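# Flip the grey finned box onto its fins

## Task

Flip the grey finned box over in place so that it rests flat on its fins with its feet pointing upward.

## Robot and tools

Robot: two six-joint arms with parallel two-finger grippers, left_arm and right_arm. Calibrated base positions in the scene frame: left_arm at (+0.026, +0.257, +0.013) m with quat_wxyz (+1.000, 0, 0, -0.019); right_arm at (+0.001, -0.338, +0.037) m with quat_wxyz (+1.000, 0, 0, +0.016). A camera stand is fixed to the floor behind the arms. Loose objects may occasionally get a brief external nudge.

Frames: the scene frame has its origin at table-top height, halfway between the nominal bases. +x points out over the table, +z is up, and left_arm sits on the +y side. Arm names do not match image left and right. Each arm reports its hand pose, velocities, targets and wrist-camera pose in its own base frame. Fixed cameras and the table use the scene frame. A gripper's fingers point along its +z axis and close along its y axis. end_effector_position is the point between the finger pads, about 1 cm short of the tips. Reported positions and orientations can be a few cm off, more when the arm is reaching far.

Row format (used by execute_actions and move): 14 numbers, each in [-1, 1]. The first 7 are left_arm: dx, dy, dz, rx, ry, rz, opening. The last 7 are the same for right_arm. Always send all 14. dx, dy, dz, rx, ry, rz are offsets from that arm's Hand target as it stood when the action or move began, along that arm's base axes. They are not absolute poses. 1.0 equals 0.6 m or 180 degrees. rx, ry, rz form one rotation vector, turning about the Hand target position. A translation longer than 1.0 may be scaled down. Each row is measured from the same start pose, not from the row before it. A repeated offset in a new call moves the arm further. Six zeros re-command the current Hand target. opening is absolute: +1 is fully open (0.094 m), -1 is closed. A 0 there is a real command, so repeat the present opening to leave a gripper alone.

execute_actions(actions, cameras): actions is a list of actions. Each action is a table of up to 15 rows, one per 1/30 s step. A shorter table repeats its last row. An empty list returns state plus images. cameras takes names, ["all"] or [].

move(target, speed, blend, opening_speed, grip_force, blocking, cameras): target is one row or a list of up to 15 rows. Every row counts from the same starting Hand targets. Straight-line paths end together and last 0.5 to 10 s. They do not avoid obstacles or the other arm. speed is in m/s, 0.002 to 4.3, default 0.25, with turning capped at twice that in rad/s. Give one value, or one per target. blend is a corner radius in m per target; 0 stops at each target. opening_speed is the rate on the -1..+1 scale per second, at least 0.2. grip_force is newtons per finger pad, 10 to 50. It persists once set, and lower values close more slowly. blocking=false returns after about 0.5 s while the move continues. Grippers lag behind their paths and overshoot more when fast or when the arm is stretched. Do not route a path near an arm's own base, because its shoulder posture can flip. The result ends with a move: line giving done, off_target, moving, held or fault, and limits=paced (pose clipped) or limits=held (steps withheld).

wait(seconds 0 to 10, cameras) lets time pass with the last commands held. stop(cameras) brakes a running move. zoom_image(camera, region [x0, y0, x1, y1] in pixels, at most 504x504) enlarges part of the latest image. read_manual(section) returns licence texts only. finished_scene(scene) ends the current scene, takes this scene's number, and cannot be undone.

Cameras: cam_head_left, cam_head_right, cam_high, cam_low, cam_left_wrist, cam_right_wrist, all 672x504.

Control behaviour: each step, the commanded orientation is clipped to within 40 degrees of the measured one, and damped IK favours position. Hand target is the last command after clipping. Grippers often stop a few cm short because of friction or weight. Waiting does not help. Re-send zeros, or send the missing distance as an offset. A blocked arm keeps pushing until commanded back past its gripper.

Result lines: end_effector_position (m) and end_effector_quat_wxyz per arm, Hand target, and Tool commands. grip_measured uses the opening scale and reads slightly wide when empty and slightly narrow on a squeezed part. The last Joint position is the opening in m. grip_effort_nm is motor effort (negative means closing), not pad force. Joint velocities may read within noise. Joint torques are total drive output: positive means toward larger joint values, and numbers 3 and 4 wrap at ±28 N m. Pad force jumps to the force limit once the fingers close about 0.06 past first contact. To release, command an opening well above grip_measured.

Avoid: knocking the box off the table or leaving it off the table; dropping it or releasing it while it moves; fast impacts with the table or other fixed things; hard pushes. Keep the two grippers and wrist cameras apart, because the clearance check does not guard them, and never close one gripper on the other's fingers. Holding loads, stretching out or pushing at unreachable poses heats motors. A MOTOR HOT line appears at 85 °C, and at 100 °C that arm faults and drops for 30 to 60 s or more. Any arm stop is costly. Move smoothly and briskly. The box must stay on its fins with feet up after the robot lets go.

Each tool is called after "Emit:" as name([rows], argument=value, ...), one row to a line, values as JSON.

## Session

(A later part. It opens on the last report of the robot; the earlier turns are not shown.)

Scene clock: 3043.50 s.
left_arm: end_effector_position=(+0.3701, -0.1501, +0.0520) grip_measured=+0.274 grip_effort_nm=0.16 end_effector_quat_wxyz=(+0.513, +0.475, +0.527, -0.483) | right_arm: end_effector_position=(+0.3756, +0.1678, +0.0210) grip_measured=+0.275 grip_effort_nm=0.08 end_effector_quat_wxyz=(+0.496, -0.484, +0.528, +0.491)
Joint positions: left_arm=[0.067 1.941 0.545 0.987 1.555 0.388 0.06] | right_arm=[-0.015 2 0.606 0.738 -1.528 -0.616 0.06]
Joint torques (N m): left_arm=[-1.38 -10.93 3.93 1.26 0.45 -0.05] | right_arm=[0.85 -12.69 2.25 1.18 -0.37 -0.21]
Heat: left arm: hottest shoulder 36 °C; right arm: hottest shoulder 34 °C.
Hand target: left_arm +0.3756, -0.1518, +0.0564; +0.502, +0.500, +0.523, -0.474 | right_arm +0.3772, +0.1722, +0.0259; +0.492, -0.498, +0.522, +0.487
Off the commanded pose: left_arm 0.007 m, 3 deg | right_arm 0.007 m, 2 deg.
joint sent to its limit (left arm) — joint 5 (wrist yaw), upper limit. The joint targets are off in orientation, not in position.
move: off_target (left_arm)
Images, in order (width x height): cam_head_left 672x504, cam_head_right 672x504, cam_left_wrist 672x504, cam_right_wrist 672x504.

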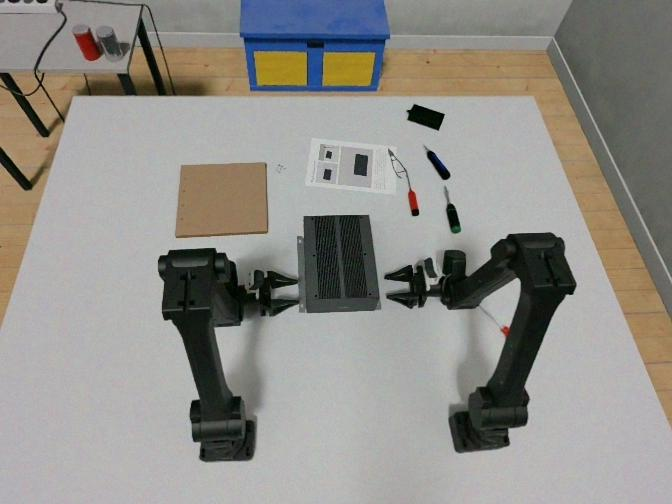

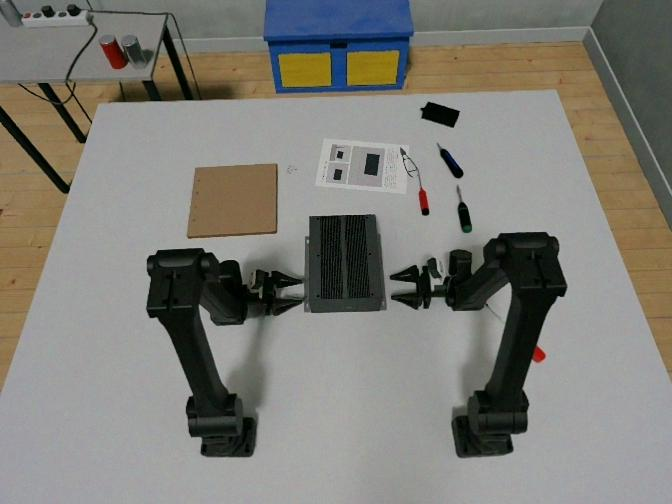

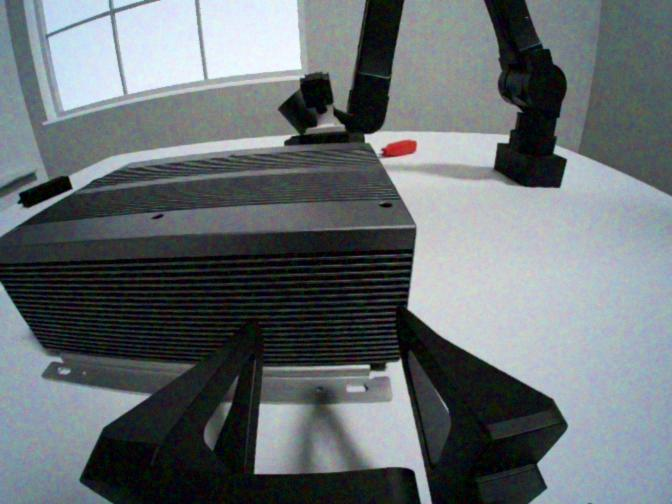

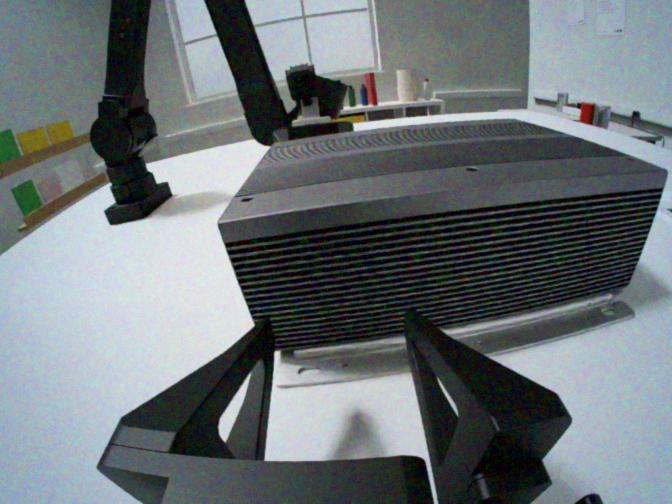

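Emit:
move(target=[0.021, -0.133, 0, 0, 0, 0, 0.277, 0.0, 0.141, 0, 0, 0, 0, 0.277], speed=0.05, cameras=["cam_left_wrist", "cam_right_wrist"])

Scene clock: 3071.83 s.
left_arm: end_effector_position=(+0.3921, -0.1703, +0.0523) grip_measured=+0.275 grip_effort_nm=0.15 end_effector_quat_wxyz=(+0.522, +0.462, +0.559, -0.449) | right_arm: end_effector_position=(+0.3914, +0.1944, +0.0251) grip_measured=+0.276 grip_effort_nm=0.05 end_effector_quat_wxyz=(+0.513, -0.462, +0.558, +0.460)
Joint positions: left_arm=[0.004 1.941 0.554 1.087 1.396 0.276 0.06] | right_arm=[0.063 2.065 0.581 1.25 -1.355 -0.19 0.06]
Joint torques (N m): left_arm=[-13.04 -9.88 5.64 2.78 -0.47 -0.48] | right_arm=[11.05 -10.93 3.26 2.54 0.68 0.07]
Heat: left arm: hottest shoulder 36 °C; right arm: hottest shoulder 33 °C.
Hand target: left_arm +0.3883, -0.2316, +0.0564; +0.502, +0.500, +0.523, -0.474 | right_arm +0.3773, +0.2567, +0.0260; +0.492, -0.498, +0.522, +0.487
Off the commanded pose: left_arm 0.062 m, 7 deg | right_arm 0.064 m, 7 deg.
move: off_target (left_arm, right_arm)
Images, in order (width x height): cam_left_wrist 672x504, cam_right_wrist 672x504.

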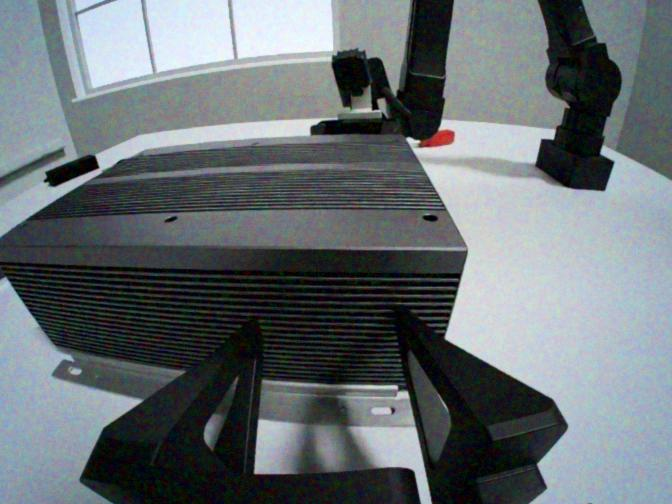

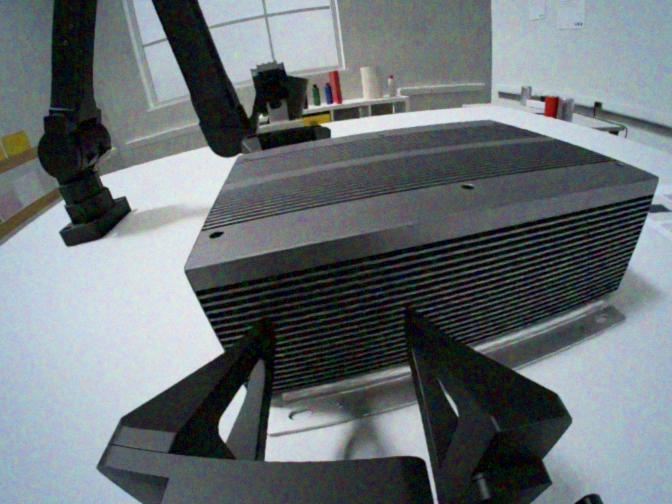

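Emit:
move(target=[-0.015, 0, 0, 0, 0, -0.044, 0.277, -0.015, 0, 0, 0, 0, 0.044, 0.277], speed=0.1, cameras=["cam_left_wrist", "cam_right_wrist"])

Scene clock: 3099.33 s.
left_arm: end_effector_position=(+0.3918, -0.1733, +0.0536) grip_measured=+0.275 grip_effort_nm=0.14 end_effector_quat_wxyz=(+0.503, +0.488, +0.523, -0.485) | right_arm: end_effector_position=(+0.3901, +0.1980, +0.0244) grip_measured=+0.276 grip_effort_nm=0.05 end_effector_quat_wxyz=(+0.489, -0.493, +0.523, +0.495)
Joint positions: left_arm=[0.002 1.937 0.618 0.873 1.516 0.429 0.06] | right_arm=[0.064 2.059 0.64 1.071 -1.477 -0.312 0.06]
Joint torques (N m): left_arm=[-12.57 -11.22 5.05 1.13 0.16 -0.06] | right_arm=[10.75 -11.63 2.71 1.1 -0.16 -0.2]
Heat: left arm: hottest shoulder 35 °C; right arm: hottest shoulder 33 °C.
Hand target: left_arm +0.3793, -0.2315, +0.0564; +0.469, +0.535, +0.487, -0.507 | right_arm +0.3683, +0.2567, +0.0259; +0.458, -0.533, +0.486, +0.519
Off the commanded pose: left_arm 0.060 m, 8 deg | right_arm 0.063 m, 8 deg.
move: off_target (left_arm, right_arm)
Images, in order (width x height): cam_left_wrist 672x504, cam_right_wrist 672x504.

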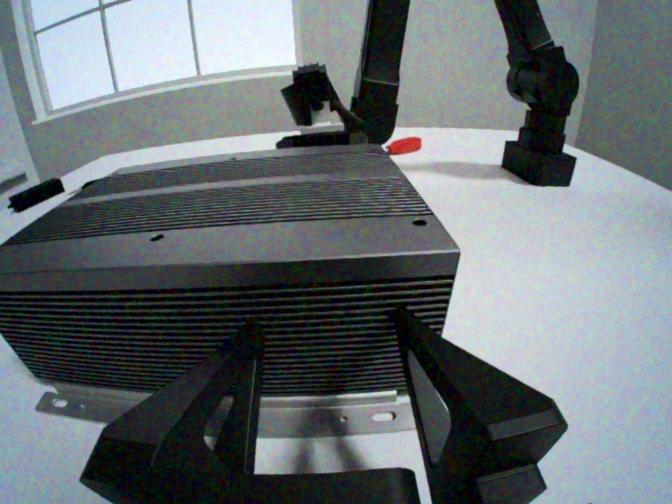

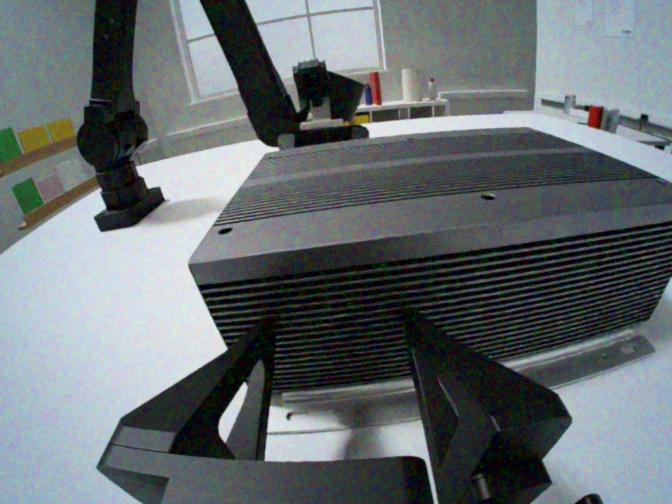

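Emit:
move([
  [0, 0.125, 0, 0, 0, 0.044, 0.277, 0, -0.125, 0, 0, 0, -0.044, 0.277],
  [-0.038, 0.125, 0, 0, 0, 0.044, 0.277, -0.032, -0.125, 0, 0, 0, -0.044, 0.277],
  [-0.038, -0.01, 0, 0, 0, -0.002, 0.277, -0.032, 0.01, 0, 0, 0, 0.002, 0.277],
], speed=0.06, blend=[0.005, 0.005, 0], cameras=["cam_left_wrist", "cam_right_wrist"])

Scene clock: 3120.20 s.
left_arm: end_effector_position=(+0.3646, -0.1758, +0.0479) grip_measured=+0.275 grip_effort_nm=0.14 end_effector_quat_wxyz=(+0.494, +0.488, +0.536, -0.480) | right_arm: end_effector_position=(+0.3559, +0.1997, +0.0209) grip_measured=+0.276 grip_effort_nm=0.04 end_effector_quat_wxyz=(+0.477, -0.485, +0.539, +0.497)
Joint positions: left_arm=[-0.005 1.874 0.556 0.666 1.487 0.618 0.06] | right_arm=[0.076 2.021 0.545 1.034 -1.45 -0.366 0.06]
Joint torques (N m): left_arm=[-13.74 -10.29 6.49 1.48 0.84 -0.21] | right_arm=[11.81 -9.76 5.57 2.35 -0.53 0.08]
Heat: left arm: hottest shoulder 35 °C; right arm: hottest shoulder 32 °C.
Hand target: left_arm +0.3566, -0.2375, +0.0565; +0.467, +0.536, +0.486, -0.509 | right_arm +0.3491, +0.2627, +0.0259; +0.456, -0.535, +0.485, +0.521
Off the commanded pose: left_arm 0.063 m, 9 deg | right_arm 0.064 m, 9 deg.
move: off_target (left_arm, right_arm)
Images, in order (width x height): cam_left_wrist 672x504, cam_right_wrist 672x504.

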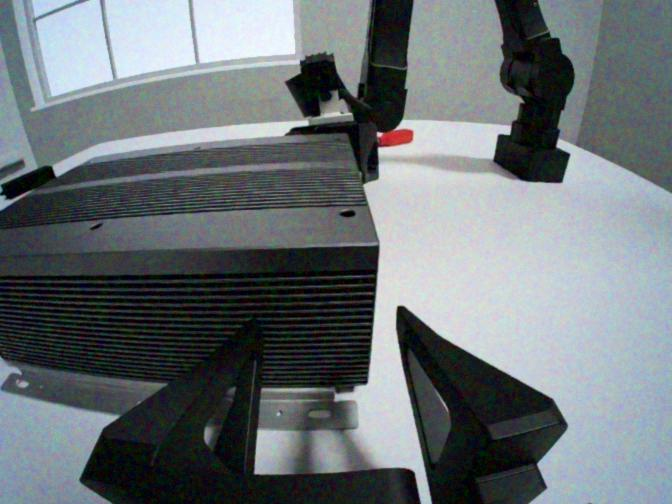

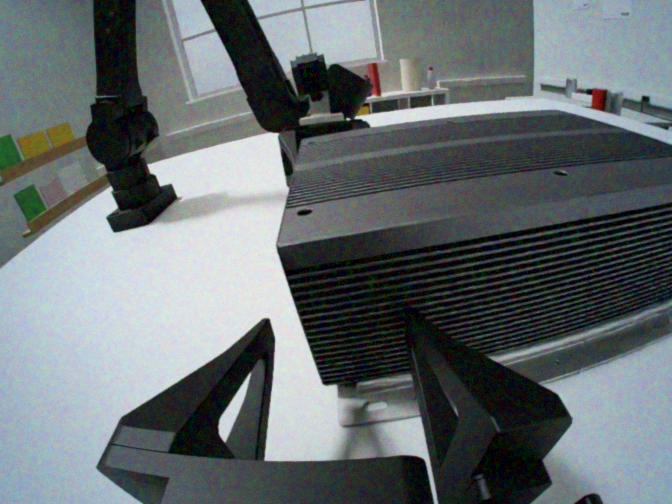

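Emit:
move([
  [0, 0.135, 0, 0, 0, 0.044, 0.277, 0, -0.135, 0, 0, 0, -0.044, 0.277],
  [0.033, 0.135, 0, 0, 0, 0.044, 0.277, 0.036, -0.135, 0, 0, 0, -0.044, 0.277],
  [0.033, -0.0, 0, 0, 0, -0.002, 0.277, 0.036, 0.0, 0, 0, 0, 0.002, 0.277],
], speed=0.06, blend=[0.005, 0.005, 0], cameras=["cam_left_wrist", "cam_right_wrist"])

Scene clock: 3135.43 s.
left_arm: end_effector_position=(+0.3821, -0.1753, +0.0531) grip_measured=+0.275 grip_effort_nm=0.13 end_effector_quat_wxyz=(+0.494, +0.496, +0.530, -0.479) | right_arm: end_effector_position=(+0.3749, +0.1984, +0.0201) grip_measured=+0.276 grip_effort_nm=0.04 end_effector_quat_wxyz=(+0.475, -0.488, +0.534, +0.500)
Joint positions: left_arm=[-0.003 1.853 0.63 0.414 1.497 0.789 0.06] | right_arm=[0.067 2.021 0.608 0.903 -1.472 -0.437 0.06]
Joint torques (N m): left_arm=[-13.22 -9.35 7.45 1.68 0.91 -0.31] | right_arm=[11.22 -11.16 5.96 2.41 -0.4 0.09]
Heat: left arm: hottest elbow 35 °C; right arm: hottest shoulder 32 °C.
Hand target: left_arm +0.3763, -0.2376, +0.0565; +0.465, +0.538, +0.484, -0.510 | right_arm +0.3707, +0.2627, +0.0259; +0.454, -0.536, +0.483, +0.522
Off the commanded pose: left_arm 0.063 m, 9 deg | right_arm 0.065 m, 9 deg.
move: off_target (left_arm, right_arm)
Images, in order (width x height): cam_left_wrist 672x504, cam_right_wrist 672x504.

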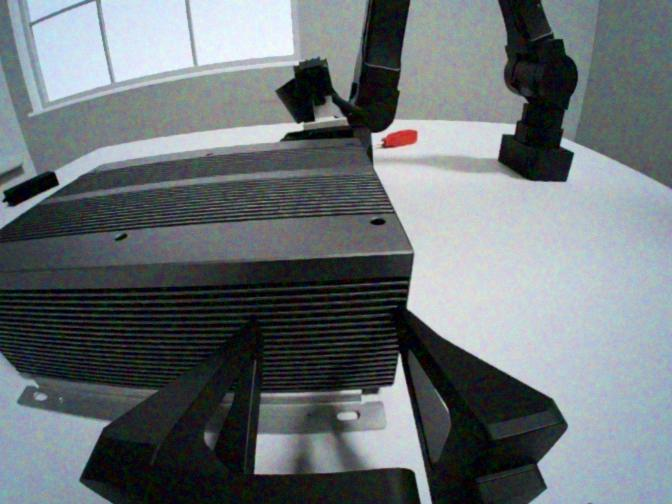

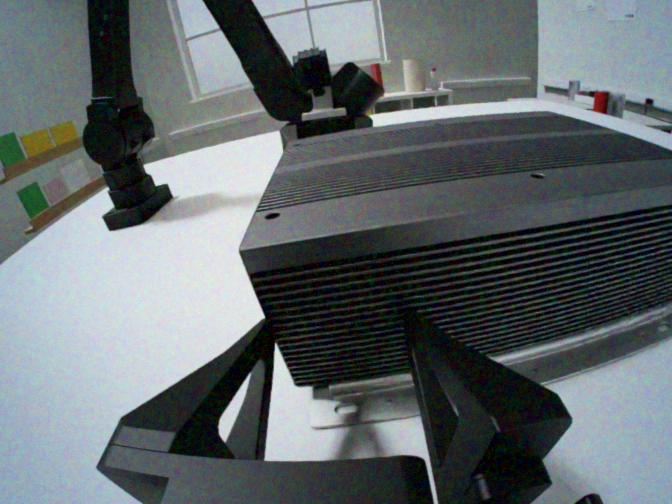

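Emit:
move([
  [0, 0.125, 0, 0, 0, 0.044, 0.277, 0, -0.125, 0, 0, 0, -0.044, 0.277],
  [0.018, 0.125, 0, 0, 0, 0.044, 0.277, 0.021, -0.125, 0, 0, 0, -0.044, 0.277],
  [0.018, -0.0, 0, 0, 0, -0.0, 0.277, 0.021, 0.0, 0, 0, 0, 0.0, 0.277],
], speed=0.06, blend=[0.005, 0.005, 0], cameras=["cam_left_wrist", "cam_right_wrist"])

Scene clock: 3150.00 s.
left_arm: end_effector_position=(+0.3932, -0.1744, +0.0533) grip_measured=+0.275 grip_effort_nm=0.13 end_effector_quat_wxyz=(+0.491, +0.497, +0.530, -0.480) | right_arm: end_effector_position=(+0.3842, +0.1981, +0.0212) grip_measured=+0.276 grip_effort_nm=0.03 end_effector_quat_wxyz=(+0.478, -0.495, +0.526, +0.499)
Joint positions: left_arm=[-0.001 1.857 0.681 0.257 1.499 0.895 0.06] | right_arm=[0.064 2.02 0.64 0.838 -1.486 -0.488 0.06]
Joint torques (N m): left_arm=[-13.22 -9.58 7.47 2.13 1 -0.36] | right_arm=[11.63 -10.93 6.64 1.73 0.01 0.24]
Heat: left arm: hottest elbow 35 °C; right arm: hottest shoulder 32 °C.
Hand target: left_arm +0.3871, -0.2376, +0.0565; +0.465, +0.538, +0.484, -0.510 | right_arm +0.3833, +0.2628, +0.0260; +0.454, -0.536, +0.483, +0.522
Off the commanded pose: left_arm 0.064 m, 8 deg | right_arm 0.065 m, 8 deg.
move: off_target (left_arm, right_arm)
Images, in order (width x height): cam_left_wrist 672x504, cam_right_wrist 672x504.

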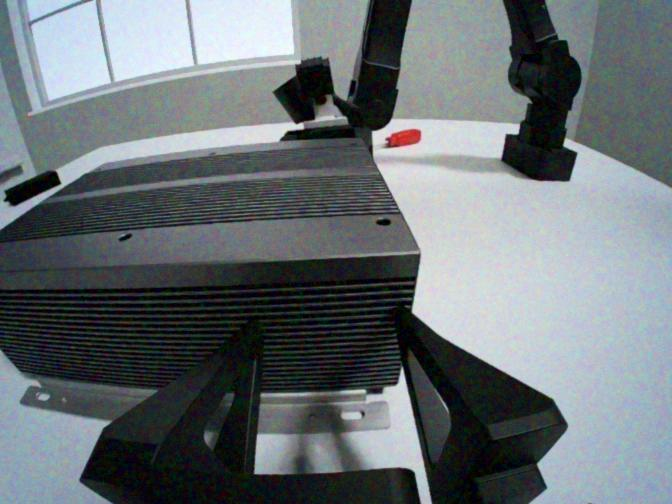

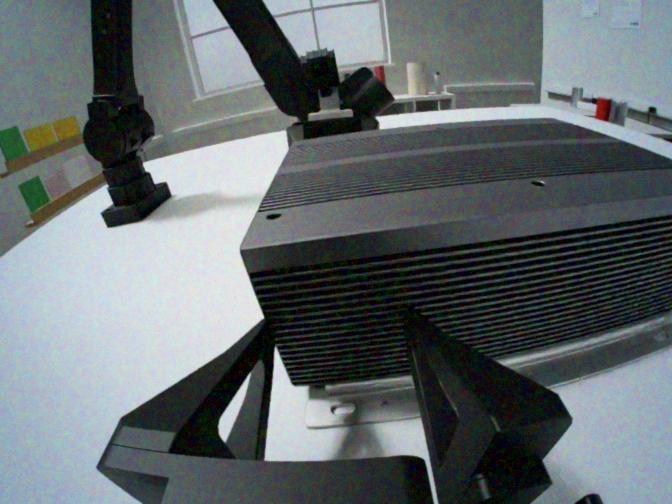

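Emit:
move([
  [0, 0.125, 0, 0, 0, 0.044, 0.277, 0, -0.125, 0, 0, 0, -0.044, 0.277],
  [0.013, 0.125, 0, 0, 0, 0.044, 0.277, 0.016, -0.125, 0, 0, 0, -0.044, 0.277],
  [-0.004, -0.0, 0, 0, 0, -0.0, 0.277, -0.001, 0.0, 0, 0, 0, 0.0, 0.277],
], speed=0.06, blend=[0.005, 0.002, 0], cameras=["cam_left_wrist", "cam_right_wrist"])

Scene clock: 3163.87 s.
left_arm: end_effector_position=(+0.3907, -0.1739, +0.0523) grip_measured=+0.275 grip_effort_nm=0.13 end_effector_quat_wxyz=(+0.488, +0.496, +0.530, -0.485) | right_arm: end_effector_position=(+0.3871, +0.1985, +0.0206) grip_measured=+0.276 grip_effort_nm=0.03 end_effector_quat_wxyz=(+0.475, -0.492, +0.529, +0.502)
Joint positions: left_arm=[0 1.857 0.687 0.192 1.507 0.948 0.06] | right_arm=[0.065 2.022 0.649 0.828 -1.484 -0.481 0.06]
Joint torques (N m): left_arm=[-13.39 -10.11 7.28 2.13 0.75 -0.29] | right_arm=[11.16 -10.75 5.94 2.19 -0.13 0.11]
Heat: left arm: hottest elbow 35 °C; right arm: hottest elbow 33 °C.
Hand target: left_arm +0.3848, -0.2376, +0.0565; +0.465, +0.538, +0.484, -0.510 | right_arm +0.3827, +0.2628, +0.0259; +0.454, -0.536, +0.483, +0.522
Off the commanded pose: left_arm 0.064 m, 8 deg | right_arm 0.065 m, 8 deg.
move: off_target (left_arm, right_arm); blend cut to 0.0048 m at target 1
Images, in order (width x height): cam_left_wrist 672x504, cam_right_wrist 672x504.

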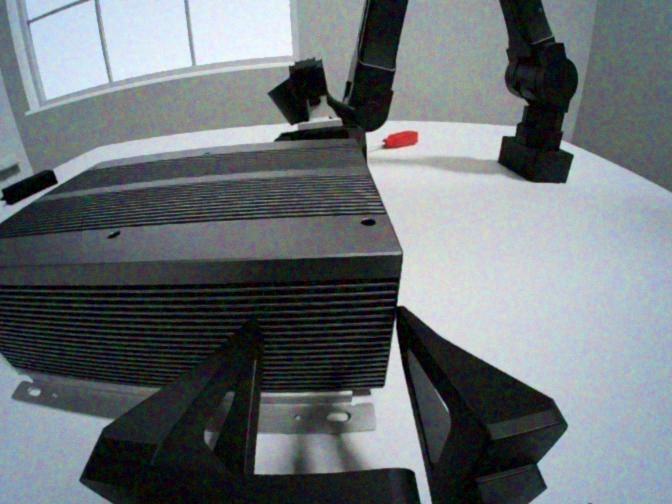

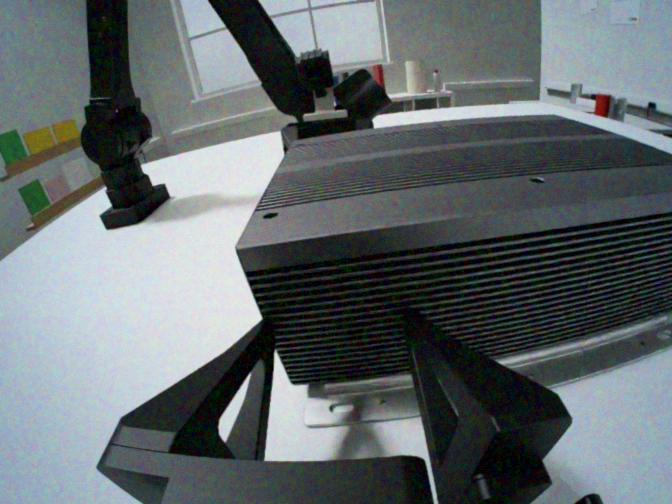

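Emit:
move([
  [0, 0.13, 0, 0, 0, 0.044, 0.277, 0, -0.13, 0, 0, 0, -0.044, 0.277],
  [0.033, 0.13, 0, 0, 0, 0.044, 0.277, 0.028, -0.13, 0, 0, 0, -0.044, 0.277],
  [0.033, -0.0, 0, 0, 0, -0.0, 0.277, 0.028, 0.0, 0, 0, 0, 0.0, 0.277],
], speed=0.06, blend=[0.003, 0.002, 0], cameras=["cam_left_wrist", "cam_right_wrist"])

Scene clock: 3177.40 s.
left_arm: end_effector_position=(+0.4079, -0.1737, +0.0578) grip_measured=+0.275 grip_effort_nm=0.13 end_effector_quat_wxyz=(+0.490, +0.500, +0.524, -0.485) | right_arm: end_effector_position=(+0.4026, +0.1976, +0.0228) grip_measured=+0.276 grip_effort_nm=0.03 end_effector_quat_wxyz=(+0.475, -0.493, +0.528, +0.502)
Joint positions: left_arm=[0.001 1.865 0.753 0.064 1.513 1.029 0.06] | right_arm=[0.06 2.022 0.694 0.751 -1.491 -0.514 0.06]
Joint torques (N m): left_arm=[-12.92 -9.41 8.01 2.07 0.65 -0.38] | right_arm=[11.22 -11.34 6.67 2.17 -0.11 0.07]
Heat: left arm: hottest elbow 35 °C; right arm: hottest elbow 33 °C.
Hand target: left_arm +0.4045, -0.2375, +0.0565; +0.465, +0.538, +0.484, -0.510 | right_arm +0.3995, +0.2628, +0.0260; +0.454, -0.536, +0.483, +0.522
Off the commanded pose: left_arm 0.064 m, 8 deg | right_arm 0.065 m, 8 deg.
move: off_target (left_arm, right_arm)
Images, in order (width x height): cam_left_wrist 672x504, cam_right_wrist 672x504.

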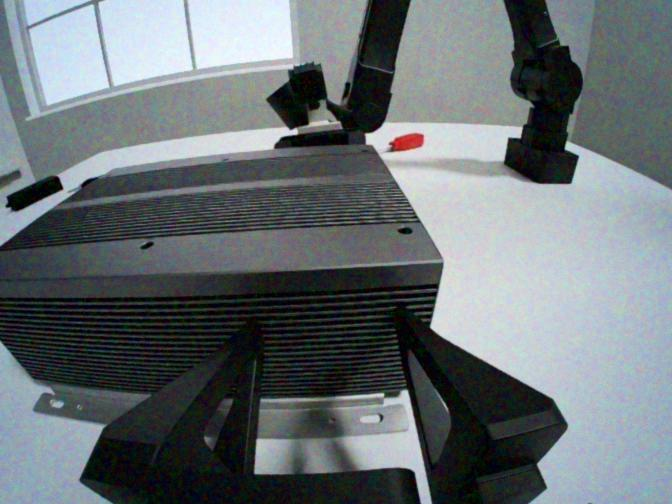

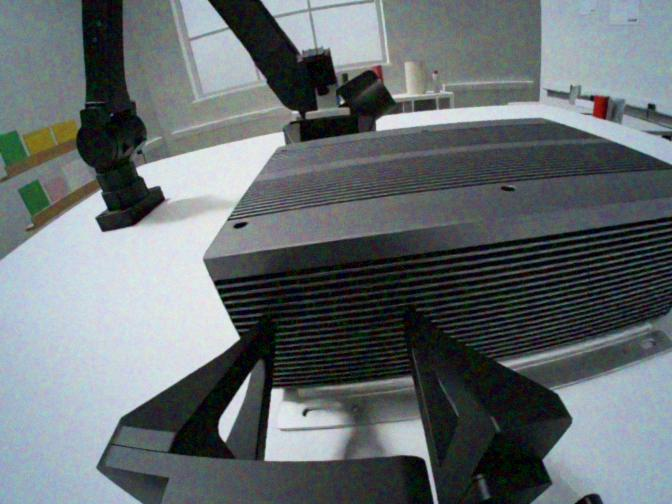

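Emit:
move([
  [0.0125, -0.016, 0.0483, 0, 0, 0, 0.277, 0.0125, 0.0167, 0.0483, 0, 0, 0, 0.277],
  [0.0414, -0.0145, 0.104, 0.0048, 0.0554, 0, 0.277, 0.0415, 0.0167, 0.104, -0.0077, 0.055, 0, 0.277],
  [0.0764, -0.0127, 0.15, 0.0096, 0.1107, 0, 0.277, 0.0765, 0.0167, 0.15, -0.0154, 0.11, 0, 0.277],
], speed=0.05, blend=[0.01, 0.01, 0], cameras=["cam_low", "cam_left_wrist", "cam_right_wrist"])

Scene clock: 3215.70 s.
left_arm: end_effector_position=(+0.4462, -0.1715, +0.1029) grip_measured=+0.275 grip_effort_nm=0.13 end_effector_quat_wxyz=(+0.383, +0.385, +0.612, -0.575) | right_arm: end_effector_position=(+0.4424, +0.1992, +0.0791) grip_measured=+0.276 grip_effort_nm=0.03 end_effector_quat_wxyz=(+0.367, -0.386, +0.611, +0.585)
Joint positions: left_arm=[0.006 1.813 0.893 -0.213 1.521 0.711 0.06] | right_arm=[0.058 1.886 0.813 0.388 -1.499 -0.237 0.06]
Joint torques (N m): left_arm=[-13.51 -16.5 11.22 0.95 1.04 -0.55] | right_arm=[11.75 -16.73 9.52 1.43 -0.34 0.24]
Heat: left arm: hottest elbow 38 °C; right arm: hottest elbow 34 °C.
Hand target: left_arm +0.4503, -0.2453, +0.1465; +0.366, +0.448, +0.565, -0.588 | right_arm +0.4454, +0.2727, +0.1160; +0.351, -0.449, +0.566, +0.595
Off the commanded pose: left_arm 0.086 m, 9 deg | right_arm 0.082 m, 9 deg.
move: off_target (left_arm, right_arm)
Images, in order (width x height): cam_low 672x504, cam_left_wrist 672x504, cam_right_wrist 672x504.

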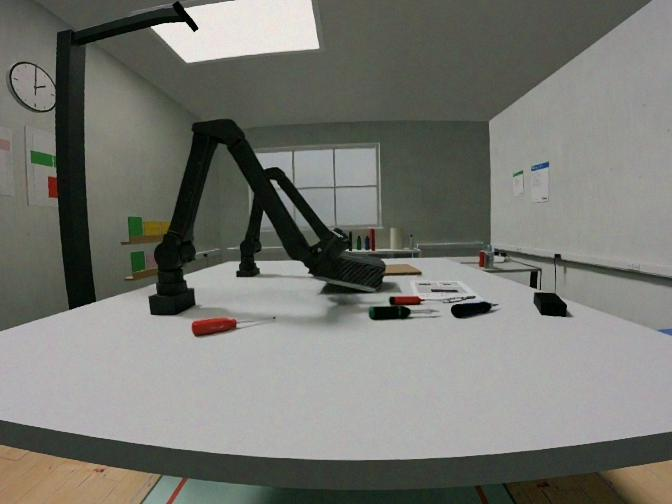

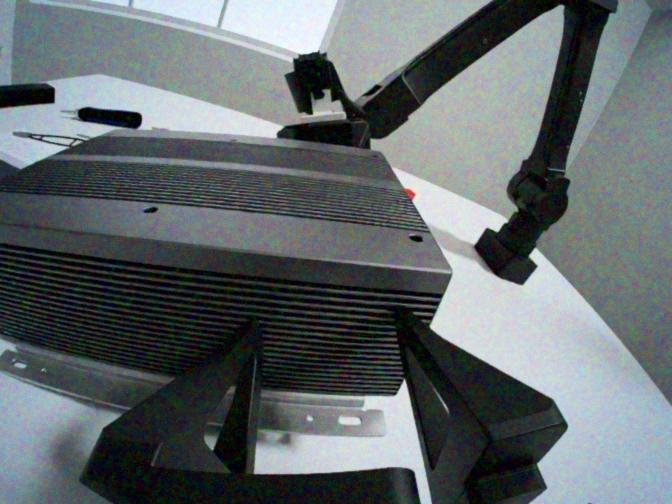

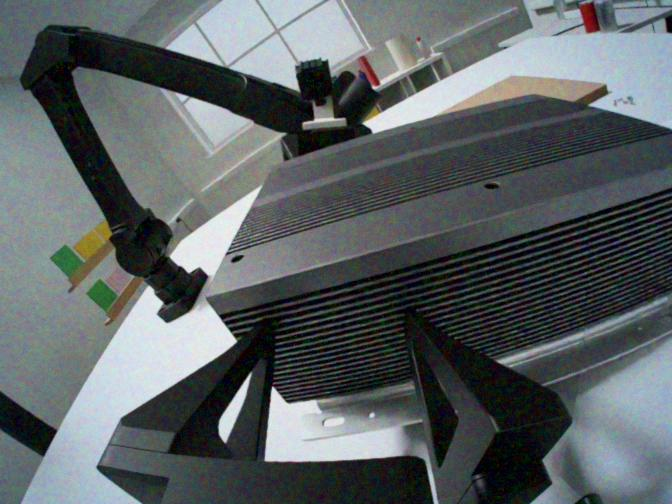

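Emit:
move([
  [0.014, -0.0193, 0.0207, 0, 0, 0, 0.277, 0.014, 0.02, 0.0207, 0, 0, 0, 0.277],
  [0.061, -0.0168, 0.0598, 0.0048, 0.0554, 0, 0.277, 0.0612, 0.02, 0.0598, -0.0077, 0.055, 0, 0.277],
  [0.1027, -0.0145, 0.083, 0.0096, 0.1107, 0, 0.277, 0.1028, 0.02, 0.083, -0.0154, 0.11, 0, 0.277],
], speed=0.05, blend=[0.01, 0.01, 0], cameras=["cam_low", "cam_left_wrist", "cam_right_wrist"])

Scene clock: 3245.97 s.
left_arm: end_effector_position=(+0.4961, -0.2565, +0.1979) grip_measured=+0.275 grip_effort_nm=0.13 end_effector_quat_wxyz=(+0.256, +0.352, +0.626, -0.647) | right_arm: end_effector_position=(+0.4902, +0.2889, +0.1588) grip_measured=+0.276 grip_effort_nm=0.03 end_effector_quat_wxyz=(+0.229, -0.347, +0.634, +0.652)
Joint positions: left_arm=[-0.16 1.79 1.163 -0.265 1.531 0.21 0.06] | right_arm=[0.224 1.861 1.098 0.141 -1.496 0.111 0.06]
Joint torques (N m): left_arm=[-0.03 -12.16 10.65 1.28 0.74 -0.3] | right_arm=[-1.73 -14.21 9.42 1.37 -0.61 -0.09]
Heat: left arm: hottest elbow 41 °C; right arm: hottest elbow 38 °C.
Hand target: left_arm +0.5120, -0.2539, +0.1962; +0.256, +0.345, +0.628, -0.648 | right_arm +0.5070, +0.2847, +0.1657; +0.238, -0.348, +0.633, +0.650
Off the commanded pose: left_arm 0.016 m, 1 deg | right_arm 0.019 m, 1 deg.
move: off_target (left_arm, right_arm)
Images, in order (width x height): cam_low 672x504, cam_left_wrist 672x504, cam_right_wrist 672x504.

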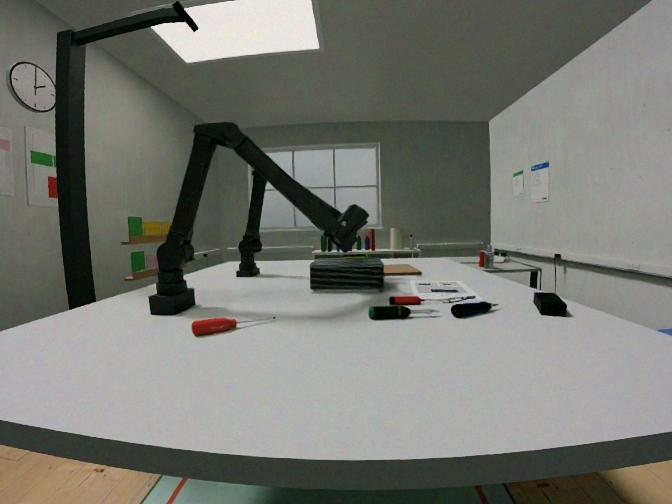

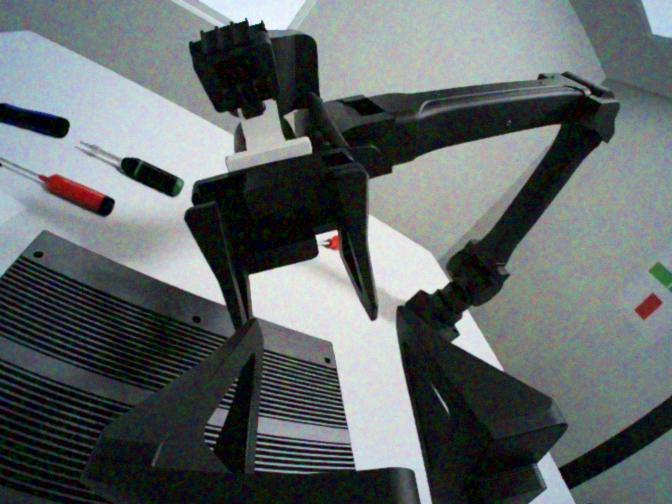

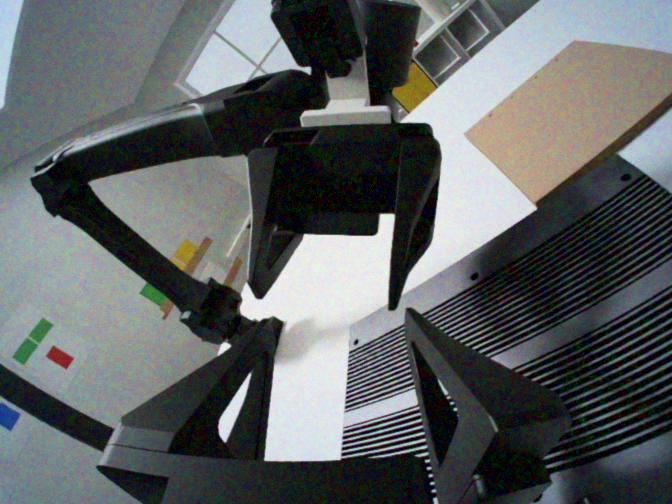

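Emit:
move([
  [0, 0.25, 0.03, 0, 0, 0, 0.277, 0, -0.25, 0.03, 0, 0, 0, 0.277],
], speed=0.15, cameras=["cam_head_left", "cam_low", "cam_left_wrist", "cam_right_wrist"])

Scene clock: 3253.87 s.
left_arm: end_effector_position=(+0.5151, -0.1053, +0.2074) grip_measured=+0.275 grip_effort_nm=0.13 end_effector_quat_wxyz=(+0.340, +0.251, +0.666, -0.614) | right_arm: end_effector_position=(+0.5062, +0.1389, +0.1750) grip_measured=+0.276 grip_effort_nm=0.03 end_effector_quat_wxyz=(+0.304, -0.261, +0.655, +0.640)
Joint positions: left_arm=[0.137 1.715 1.087 -0.344 1.554 0.267 0.06] | right_arm=[-0.069 1.775 1.003 0.092 -1.578 0.067 0.06]
Joint torques (N m): left_arm=[-0.73 -14.74 7.23 0.91 0.77 0] | right_arm=[-1.26 -14.68 6.34 2.07 -0.61 -0.16]
Heat: left arm: hottest elbow 41 °C; right arm: hottest elbow 38 °C.
Hand target: left_arm +0.5120, -0.1040, +0.2142; +0.257, +0.345, +0.628, -0.648 | right_arm +0.5070, +0.1347, +0.1837; +0.238, -0.348, +0.633, +0.650
Off the commanded pose: left_arm 0.008 m, 16 deg | right_arm 0.010 m, 13 deg.
joint sent to its limit (left arm) — joint 5 (wrist yaw), upper limit. The joint targets are off in orientation, not in position.
joint sent to its limit (right arm) — joint 5 (wrist yaw), lower limit. The joint targets are off in orientation, not in position.
move: off_target (left_arm, right_arm)
Images, in order (width x height): cam_head_left 672x504, cam_low 672x504, cam_left_wrist 672x504, cam_right_wrist 672x504.

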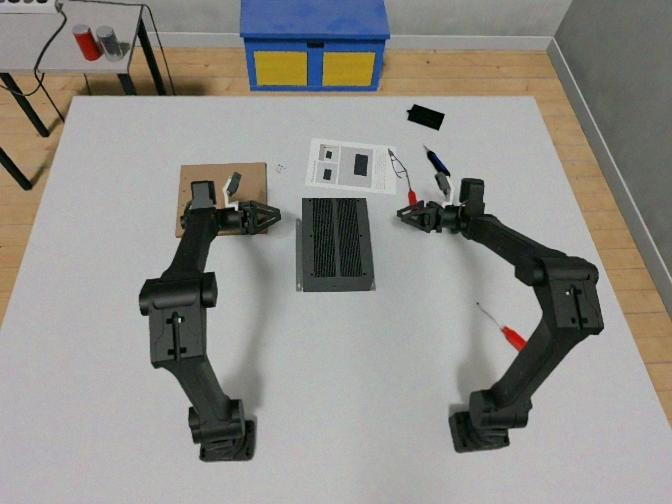

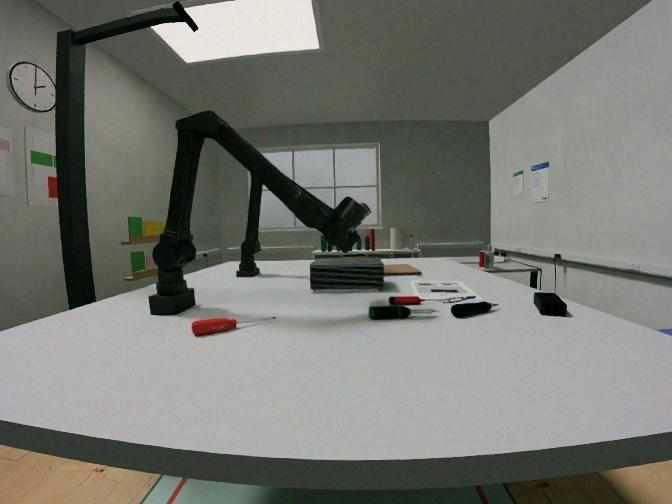

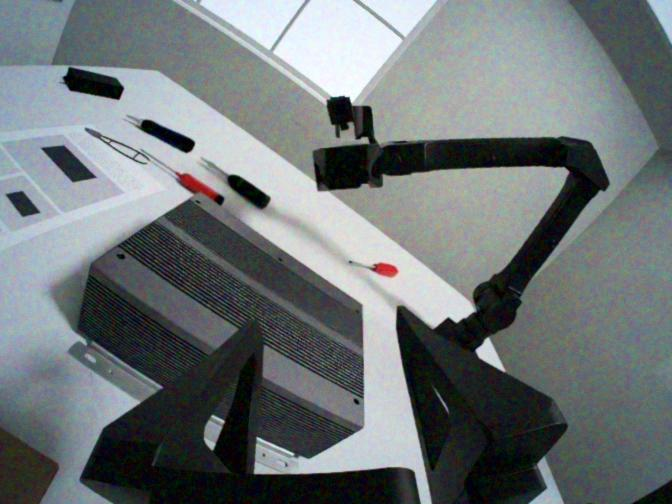

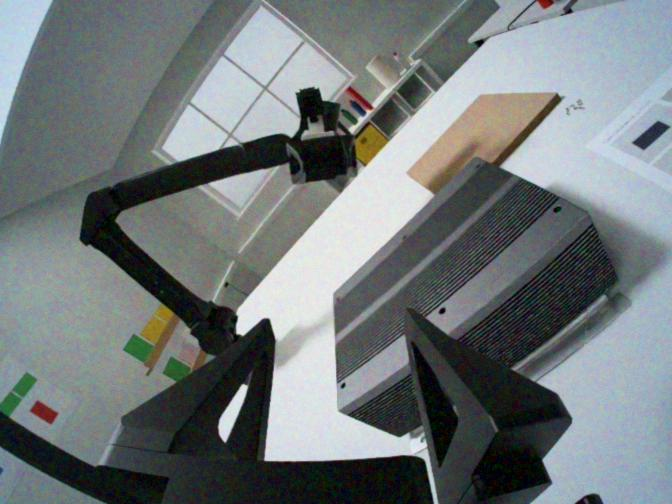

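Emit:
move([
  [-0.095, 0.0, -0.1, -0.0036, -0.2223, 0.0426, 0.277, -0.1, 0.0, -0.1, 0.0155, -0.2217, -0.0426, 0.277],
  [-0.095, -0.068, -0.26, -0.0036, -0.2223, 0.0426, 0.277, -0.1, 0.062, -0.263, 0.0155, -0.2217, -0.0426, 0.277],
], speed=0.2, blend=[0.03, 0], cameras=["cam_head_left", "cam_left_wrist", "cam_right_wrist"])

Scene clock: 3352.90 s.
left_arm: end_effector_position=(+0.4467, -0.1427, +0.0610) grip_measured=+0.275 grip_effort_nm=0.13 end_effector_quat_wxyz=(+0.514, +0.482, +0.527, -0.475) | right_arm: end_effector_position=(+0.4380, +0.1679, +0.0187) grip_measured=+0.276 grip_effort_nm=0.03 end_effector_quat_wxyz=(+0.491, -0.482, +0.528, +0.498)
Joint positions: left_arm=[0.072 1.916 0.834 0.08 1.548 0.997 0.06] | right_arm=[-0.013 2.055 0.794 0.561 -1.537 -0.648 0.06]
Joint torques (N m): left_arm=[-1.44 -11.16 6.75 0.87 0.54 -0.04] | right_arm=[0.21 -13.92 4.62 1.14 -0.39 -0.14]
Heat: left arm: hottest elbow 38 °C; right arm: hottest elbow 35 °C.
Hand target: left_arm +0.4550, -0.1447, +0.0583; +0.500, +0.503, +0.520, -0.476 | right_arm +0.4471, +0.1720, +0.0259; +0.489, -0.501, +0.519, +0.490
Off the commanded pose: left_arm 0.009 m, 3 deg | right_arm 0.012 m, 3 deg.
move: off_target (left_arm, right_arm)
Images, in order (width x height): cam_head_left 672x504, cam_left_wrist 672x504, cam_right_wrist 672x504.

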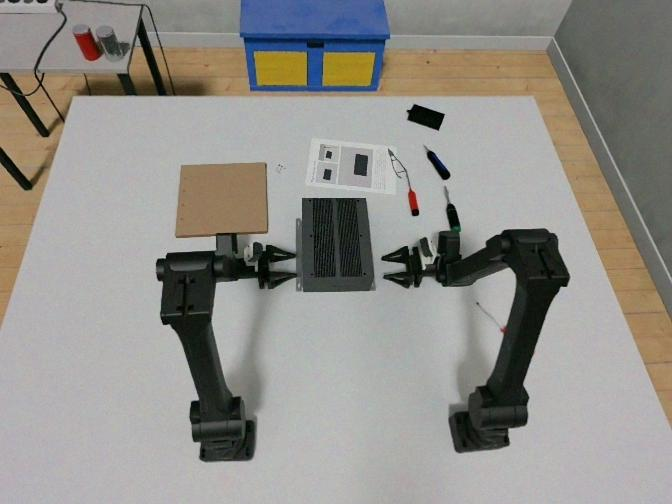

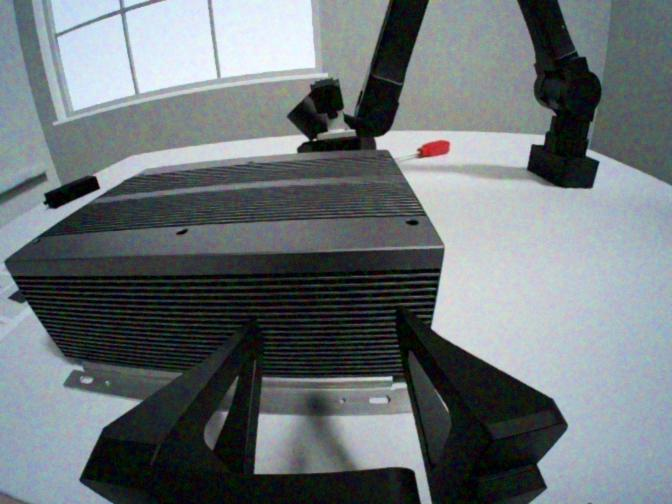

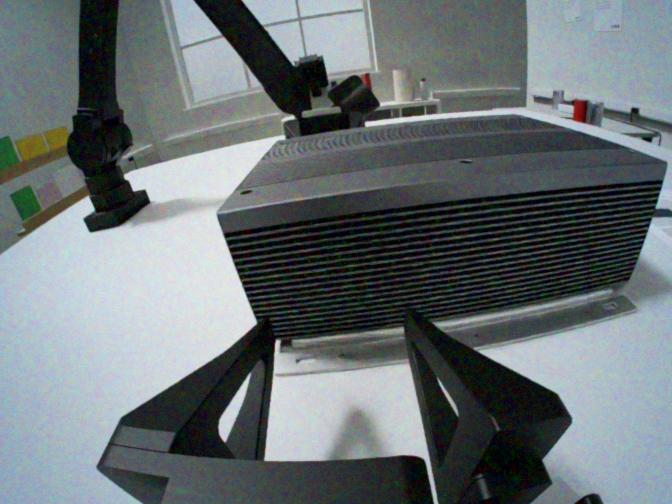

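Emit:
move([
  [0.033, 0, 0, 0, 0, 0, 0.277, 0.04, 0, 0, 0, 0, 0, 0.277],
  [0.033, -0.147, 0, 0, 0, -0.044, 0.277, 0.04, 0.155, 0, 0, 0, 0.044, 0.277],
  [-0.18, -0.158, 0, 0, 0, -0.044, 0.277, -0.173, 0.155, 0, 0, 0, 0.044, 0.277],
], speed=0.06, blend=[0.003, 0, 0], cameras=["cam_head_left", "cam_left_wrist", "cam_right_wrist"])

Scene clock: 3365.63 s.
left_arm: end_effector_position=(+0.3813, -0.1737, +0.0526) grip_measured=+0.275 grip_effort_nm=0.12 end_effector_quat_wxyz=(+0.497, +0.507, +0.529, -0.466) | right_arm: end_effector_position=(+0.3754, +0.2009, +0.0212) grip_measured=+0.276 grip_effort_nm=0.02 end_effector_quat_wxyz=(+0.488, -0.497, +0.533, +0.480)
Joint positions: left_arm=[0 1.83 0.645 0.247 1.48 0.947 0.06] | right_arm=[0.076 2.012 0.594 0.937 -1.436 -0.45 0.06]
Joint torques (N m): left_arm=[-13.86 -11.46 2.84 1.63 1.5 -0.28] | right_arm=[11.75 -11.4 2.33 2.37 -1.4 0.15]
Heat: left arm: hottest elbow 38 °C; right arm: hottest shoulder 34 °C.
Hand target: left_arm +0.3469, -0.2396, +0.0583; +0.466, +0.537, +0.484, -0.510 | right_arm +0.3432, +0.2650, +0.0260; +0.454, -0.536, +0.483, +0.522
Off the commanded pose: left_arm 0.074 m, 9 deg | right_arm 0.072 m, 10 deg.
move: off_target (left_arm, right_arm)
Images, in order (width x height): cam_head_left 672x504, cam_left_wrist 672x504, cam_right_wrist 672x504.

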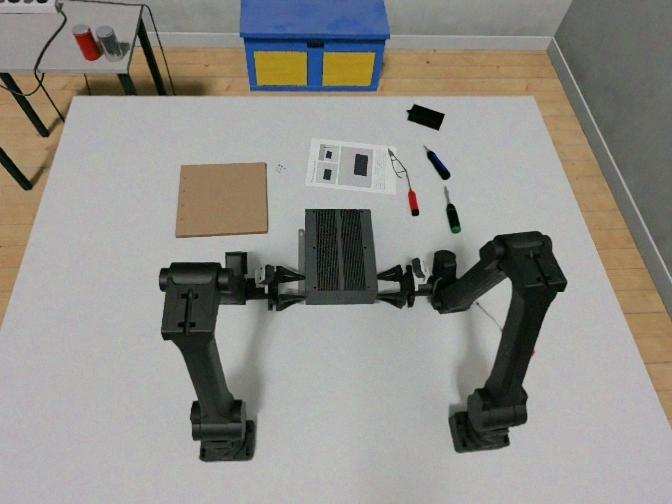

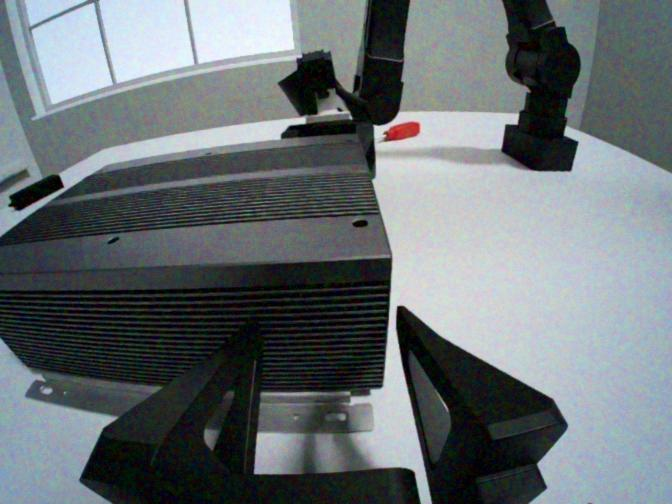

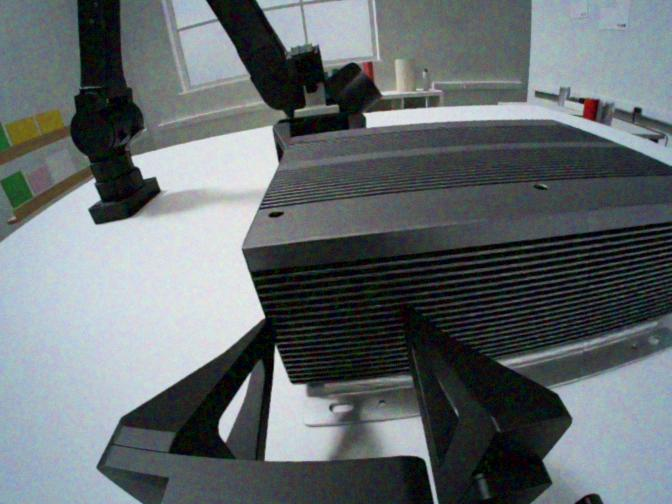

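Emit:
move([
  [0.058, 0.13, 0, 0, 0, 0.044, 0.277, 0.054, -0.13, 0, 0, 0, -0.044, 0.277],
  [0.096, 0.13, 0, 0, 0, 0.044, 0.277, 0.09, -0.13, 0, 0, 0, -0.044, 0.277],
  [0.096, -0.058, 0, 0, 0, -0.033, 0.277, 0.09, 0.058, 0, 0, 0, 0.033, 0.277],
], speed=0.06, blend=[0.003, 0.002, 0], cameras=["cam_left_wrist", "cam_right_wrist"])

Scene clock: 3387.23 s.
left_arm: end_effector_position=(+0.4204, -0.1739, +0.0619) grip_measured=+0.275 grip_effort_nm=0.12 end_effector_quat_wxyz=(+0.491, +0.500, +0.519, -0.489) | right_arm: end_effector_position=(+0.4133, +0.1987, +0.0238) grip_measured=+0.276 grip_effort_nm=0.02 end_effector_quat_wxyz=(+0.474, -0.497, +0.520, +0.509)
Joint positions: left_arm=[0.001 1.879 0.808 -0.046 1.526 1.1 0.06] | right_arm=[0.061 2.03 0.738 0.676 -1.512 -0.557 0.06]
Joint torques (N m): left_arm=[-18.55 -9.82 8.29 0.88 0.85 -0.05] | right_arm=[16.67 -12.16 6.97 1.25 -0.58 -0.04]
Heat: left arm: hottest elbow 37 °C; right arm: hottest shoulder 33 °C.
Hand target: left_arm +0.4045, -0.2744, +0.0583; +0.439, +0.562, +0.456, -0.533 | right_arm +0.3972, +0.2998, +0.0260; +0.427, -0.560, +0.455, +0.545
Off the commanded pose: left_arm 0.102 m, 13 deg | right_arm 0.102 m, 12 deg.
move: off_target (left_arm, right_arm)
Images, in order (width x height): cam_left_wrist 672x504, cam_right_wrist 672x504.

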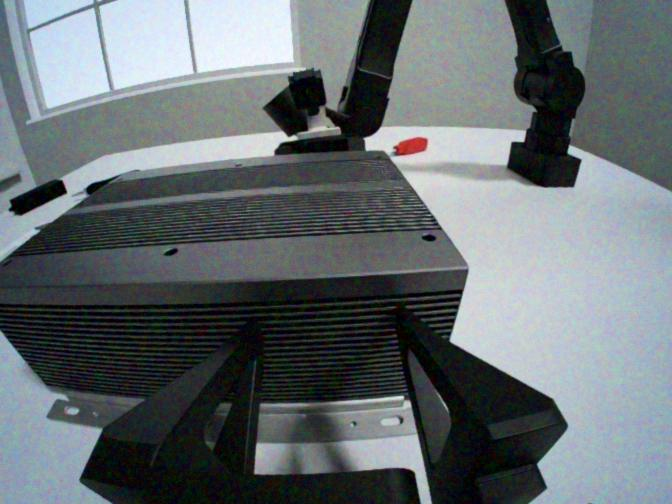

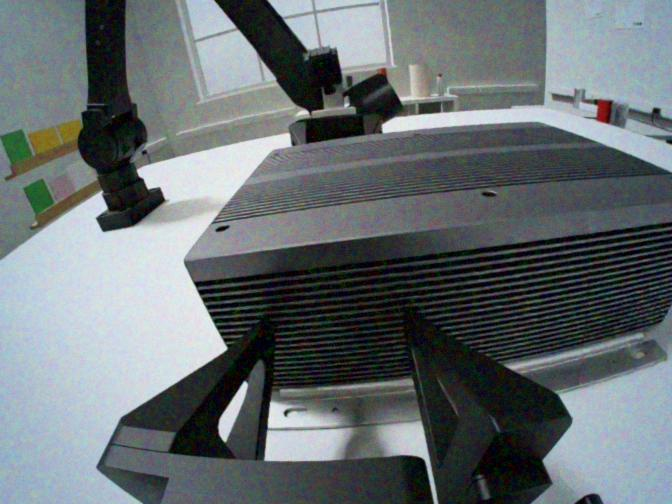

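Emit:
move(target=[0.015, 0, 0.083, 0, 0, 0, 0.277, 0.015, 0, 0.083, 0, 0, 0, 0.277], speed=0.04, cameras=[])

Scene clock: 3400.17 s.
left_arm: end_effector_position=(+0.4208, -0.1741, +0.0662) grip_measured=+0.275 grip_effort_nm=0.11 end_effector_quat_wxyz=(+0.459, +0.479, +0.549, -0.508) | right_arm: end_effector_position=(+0.4141, +0.1986, +0.0296) grip_measured=+0.276 grip_effort_nm=0.02 end_effector_quat_wxyz=(+0.442, -0.466, +0.556, +0.528)
Joint positions: left_arm=[0 1.866 0.85 -0.289 1.506 1.184 0.06] | right_arm=[0.061 1.986 0.743 0.517 -1.491 -0.548 0.06]
Joint torques (N m): left_arm=[-18.43 -16.21 9.69 0.9 2.02 -0.02] | right_arm=[16.44 -17.79 8.21 1.85 -1.96 -0.17]
Heat: left arm: hottest elbow 38 °C; right arm: hottest elbow 34 °C.
Hand target: left_arm +0.4135, -0.2744, +0.1081; +0.439, +0.562, +0.456, -0.533 | right_arm +0.4064, +0.2997, +0.0758; +0.427, -0.560, +0.455, +0.545
Off the commanded pose: left_arm 0.109 m, 15 deg | right_arm 0.111 m, 16 deg.
move: off_target (left_arm, right_arm)
No camera images: "cameras" was empty.


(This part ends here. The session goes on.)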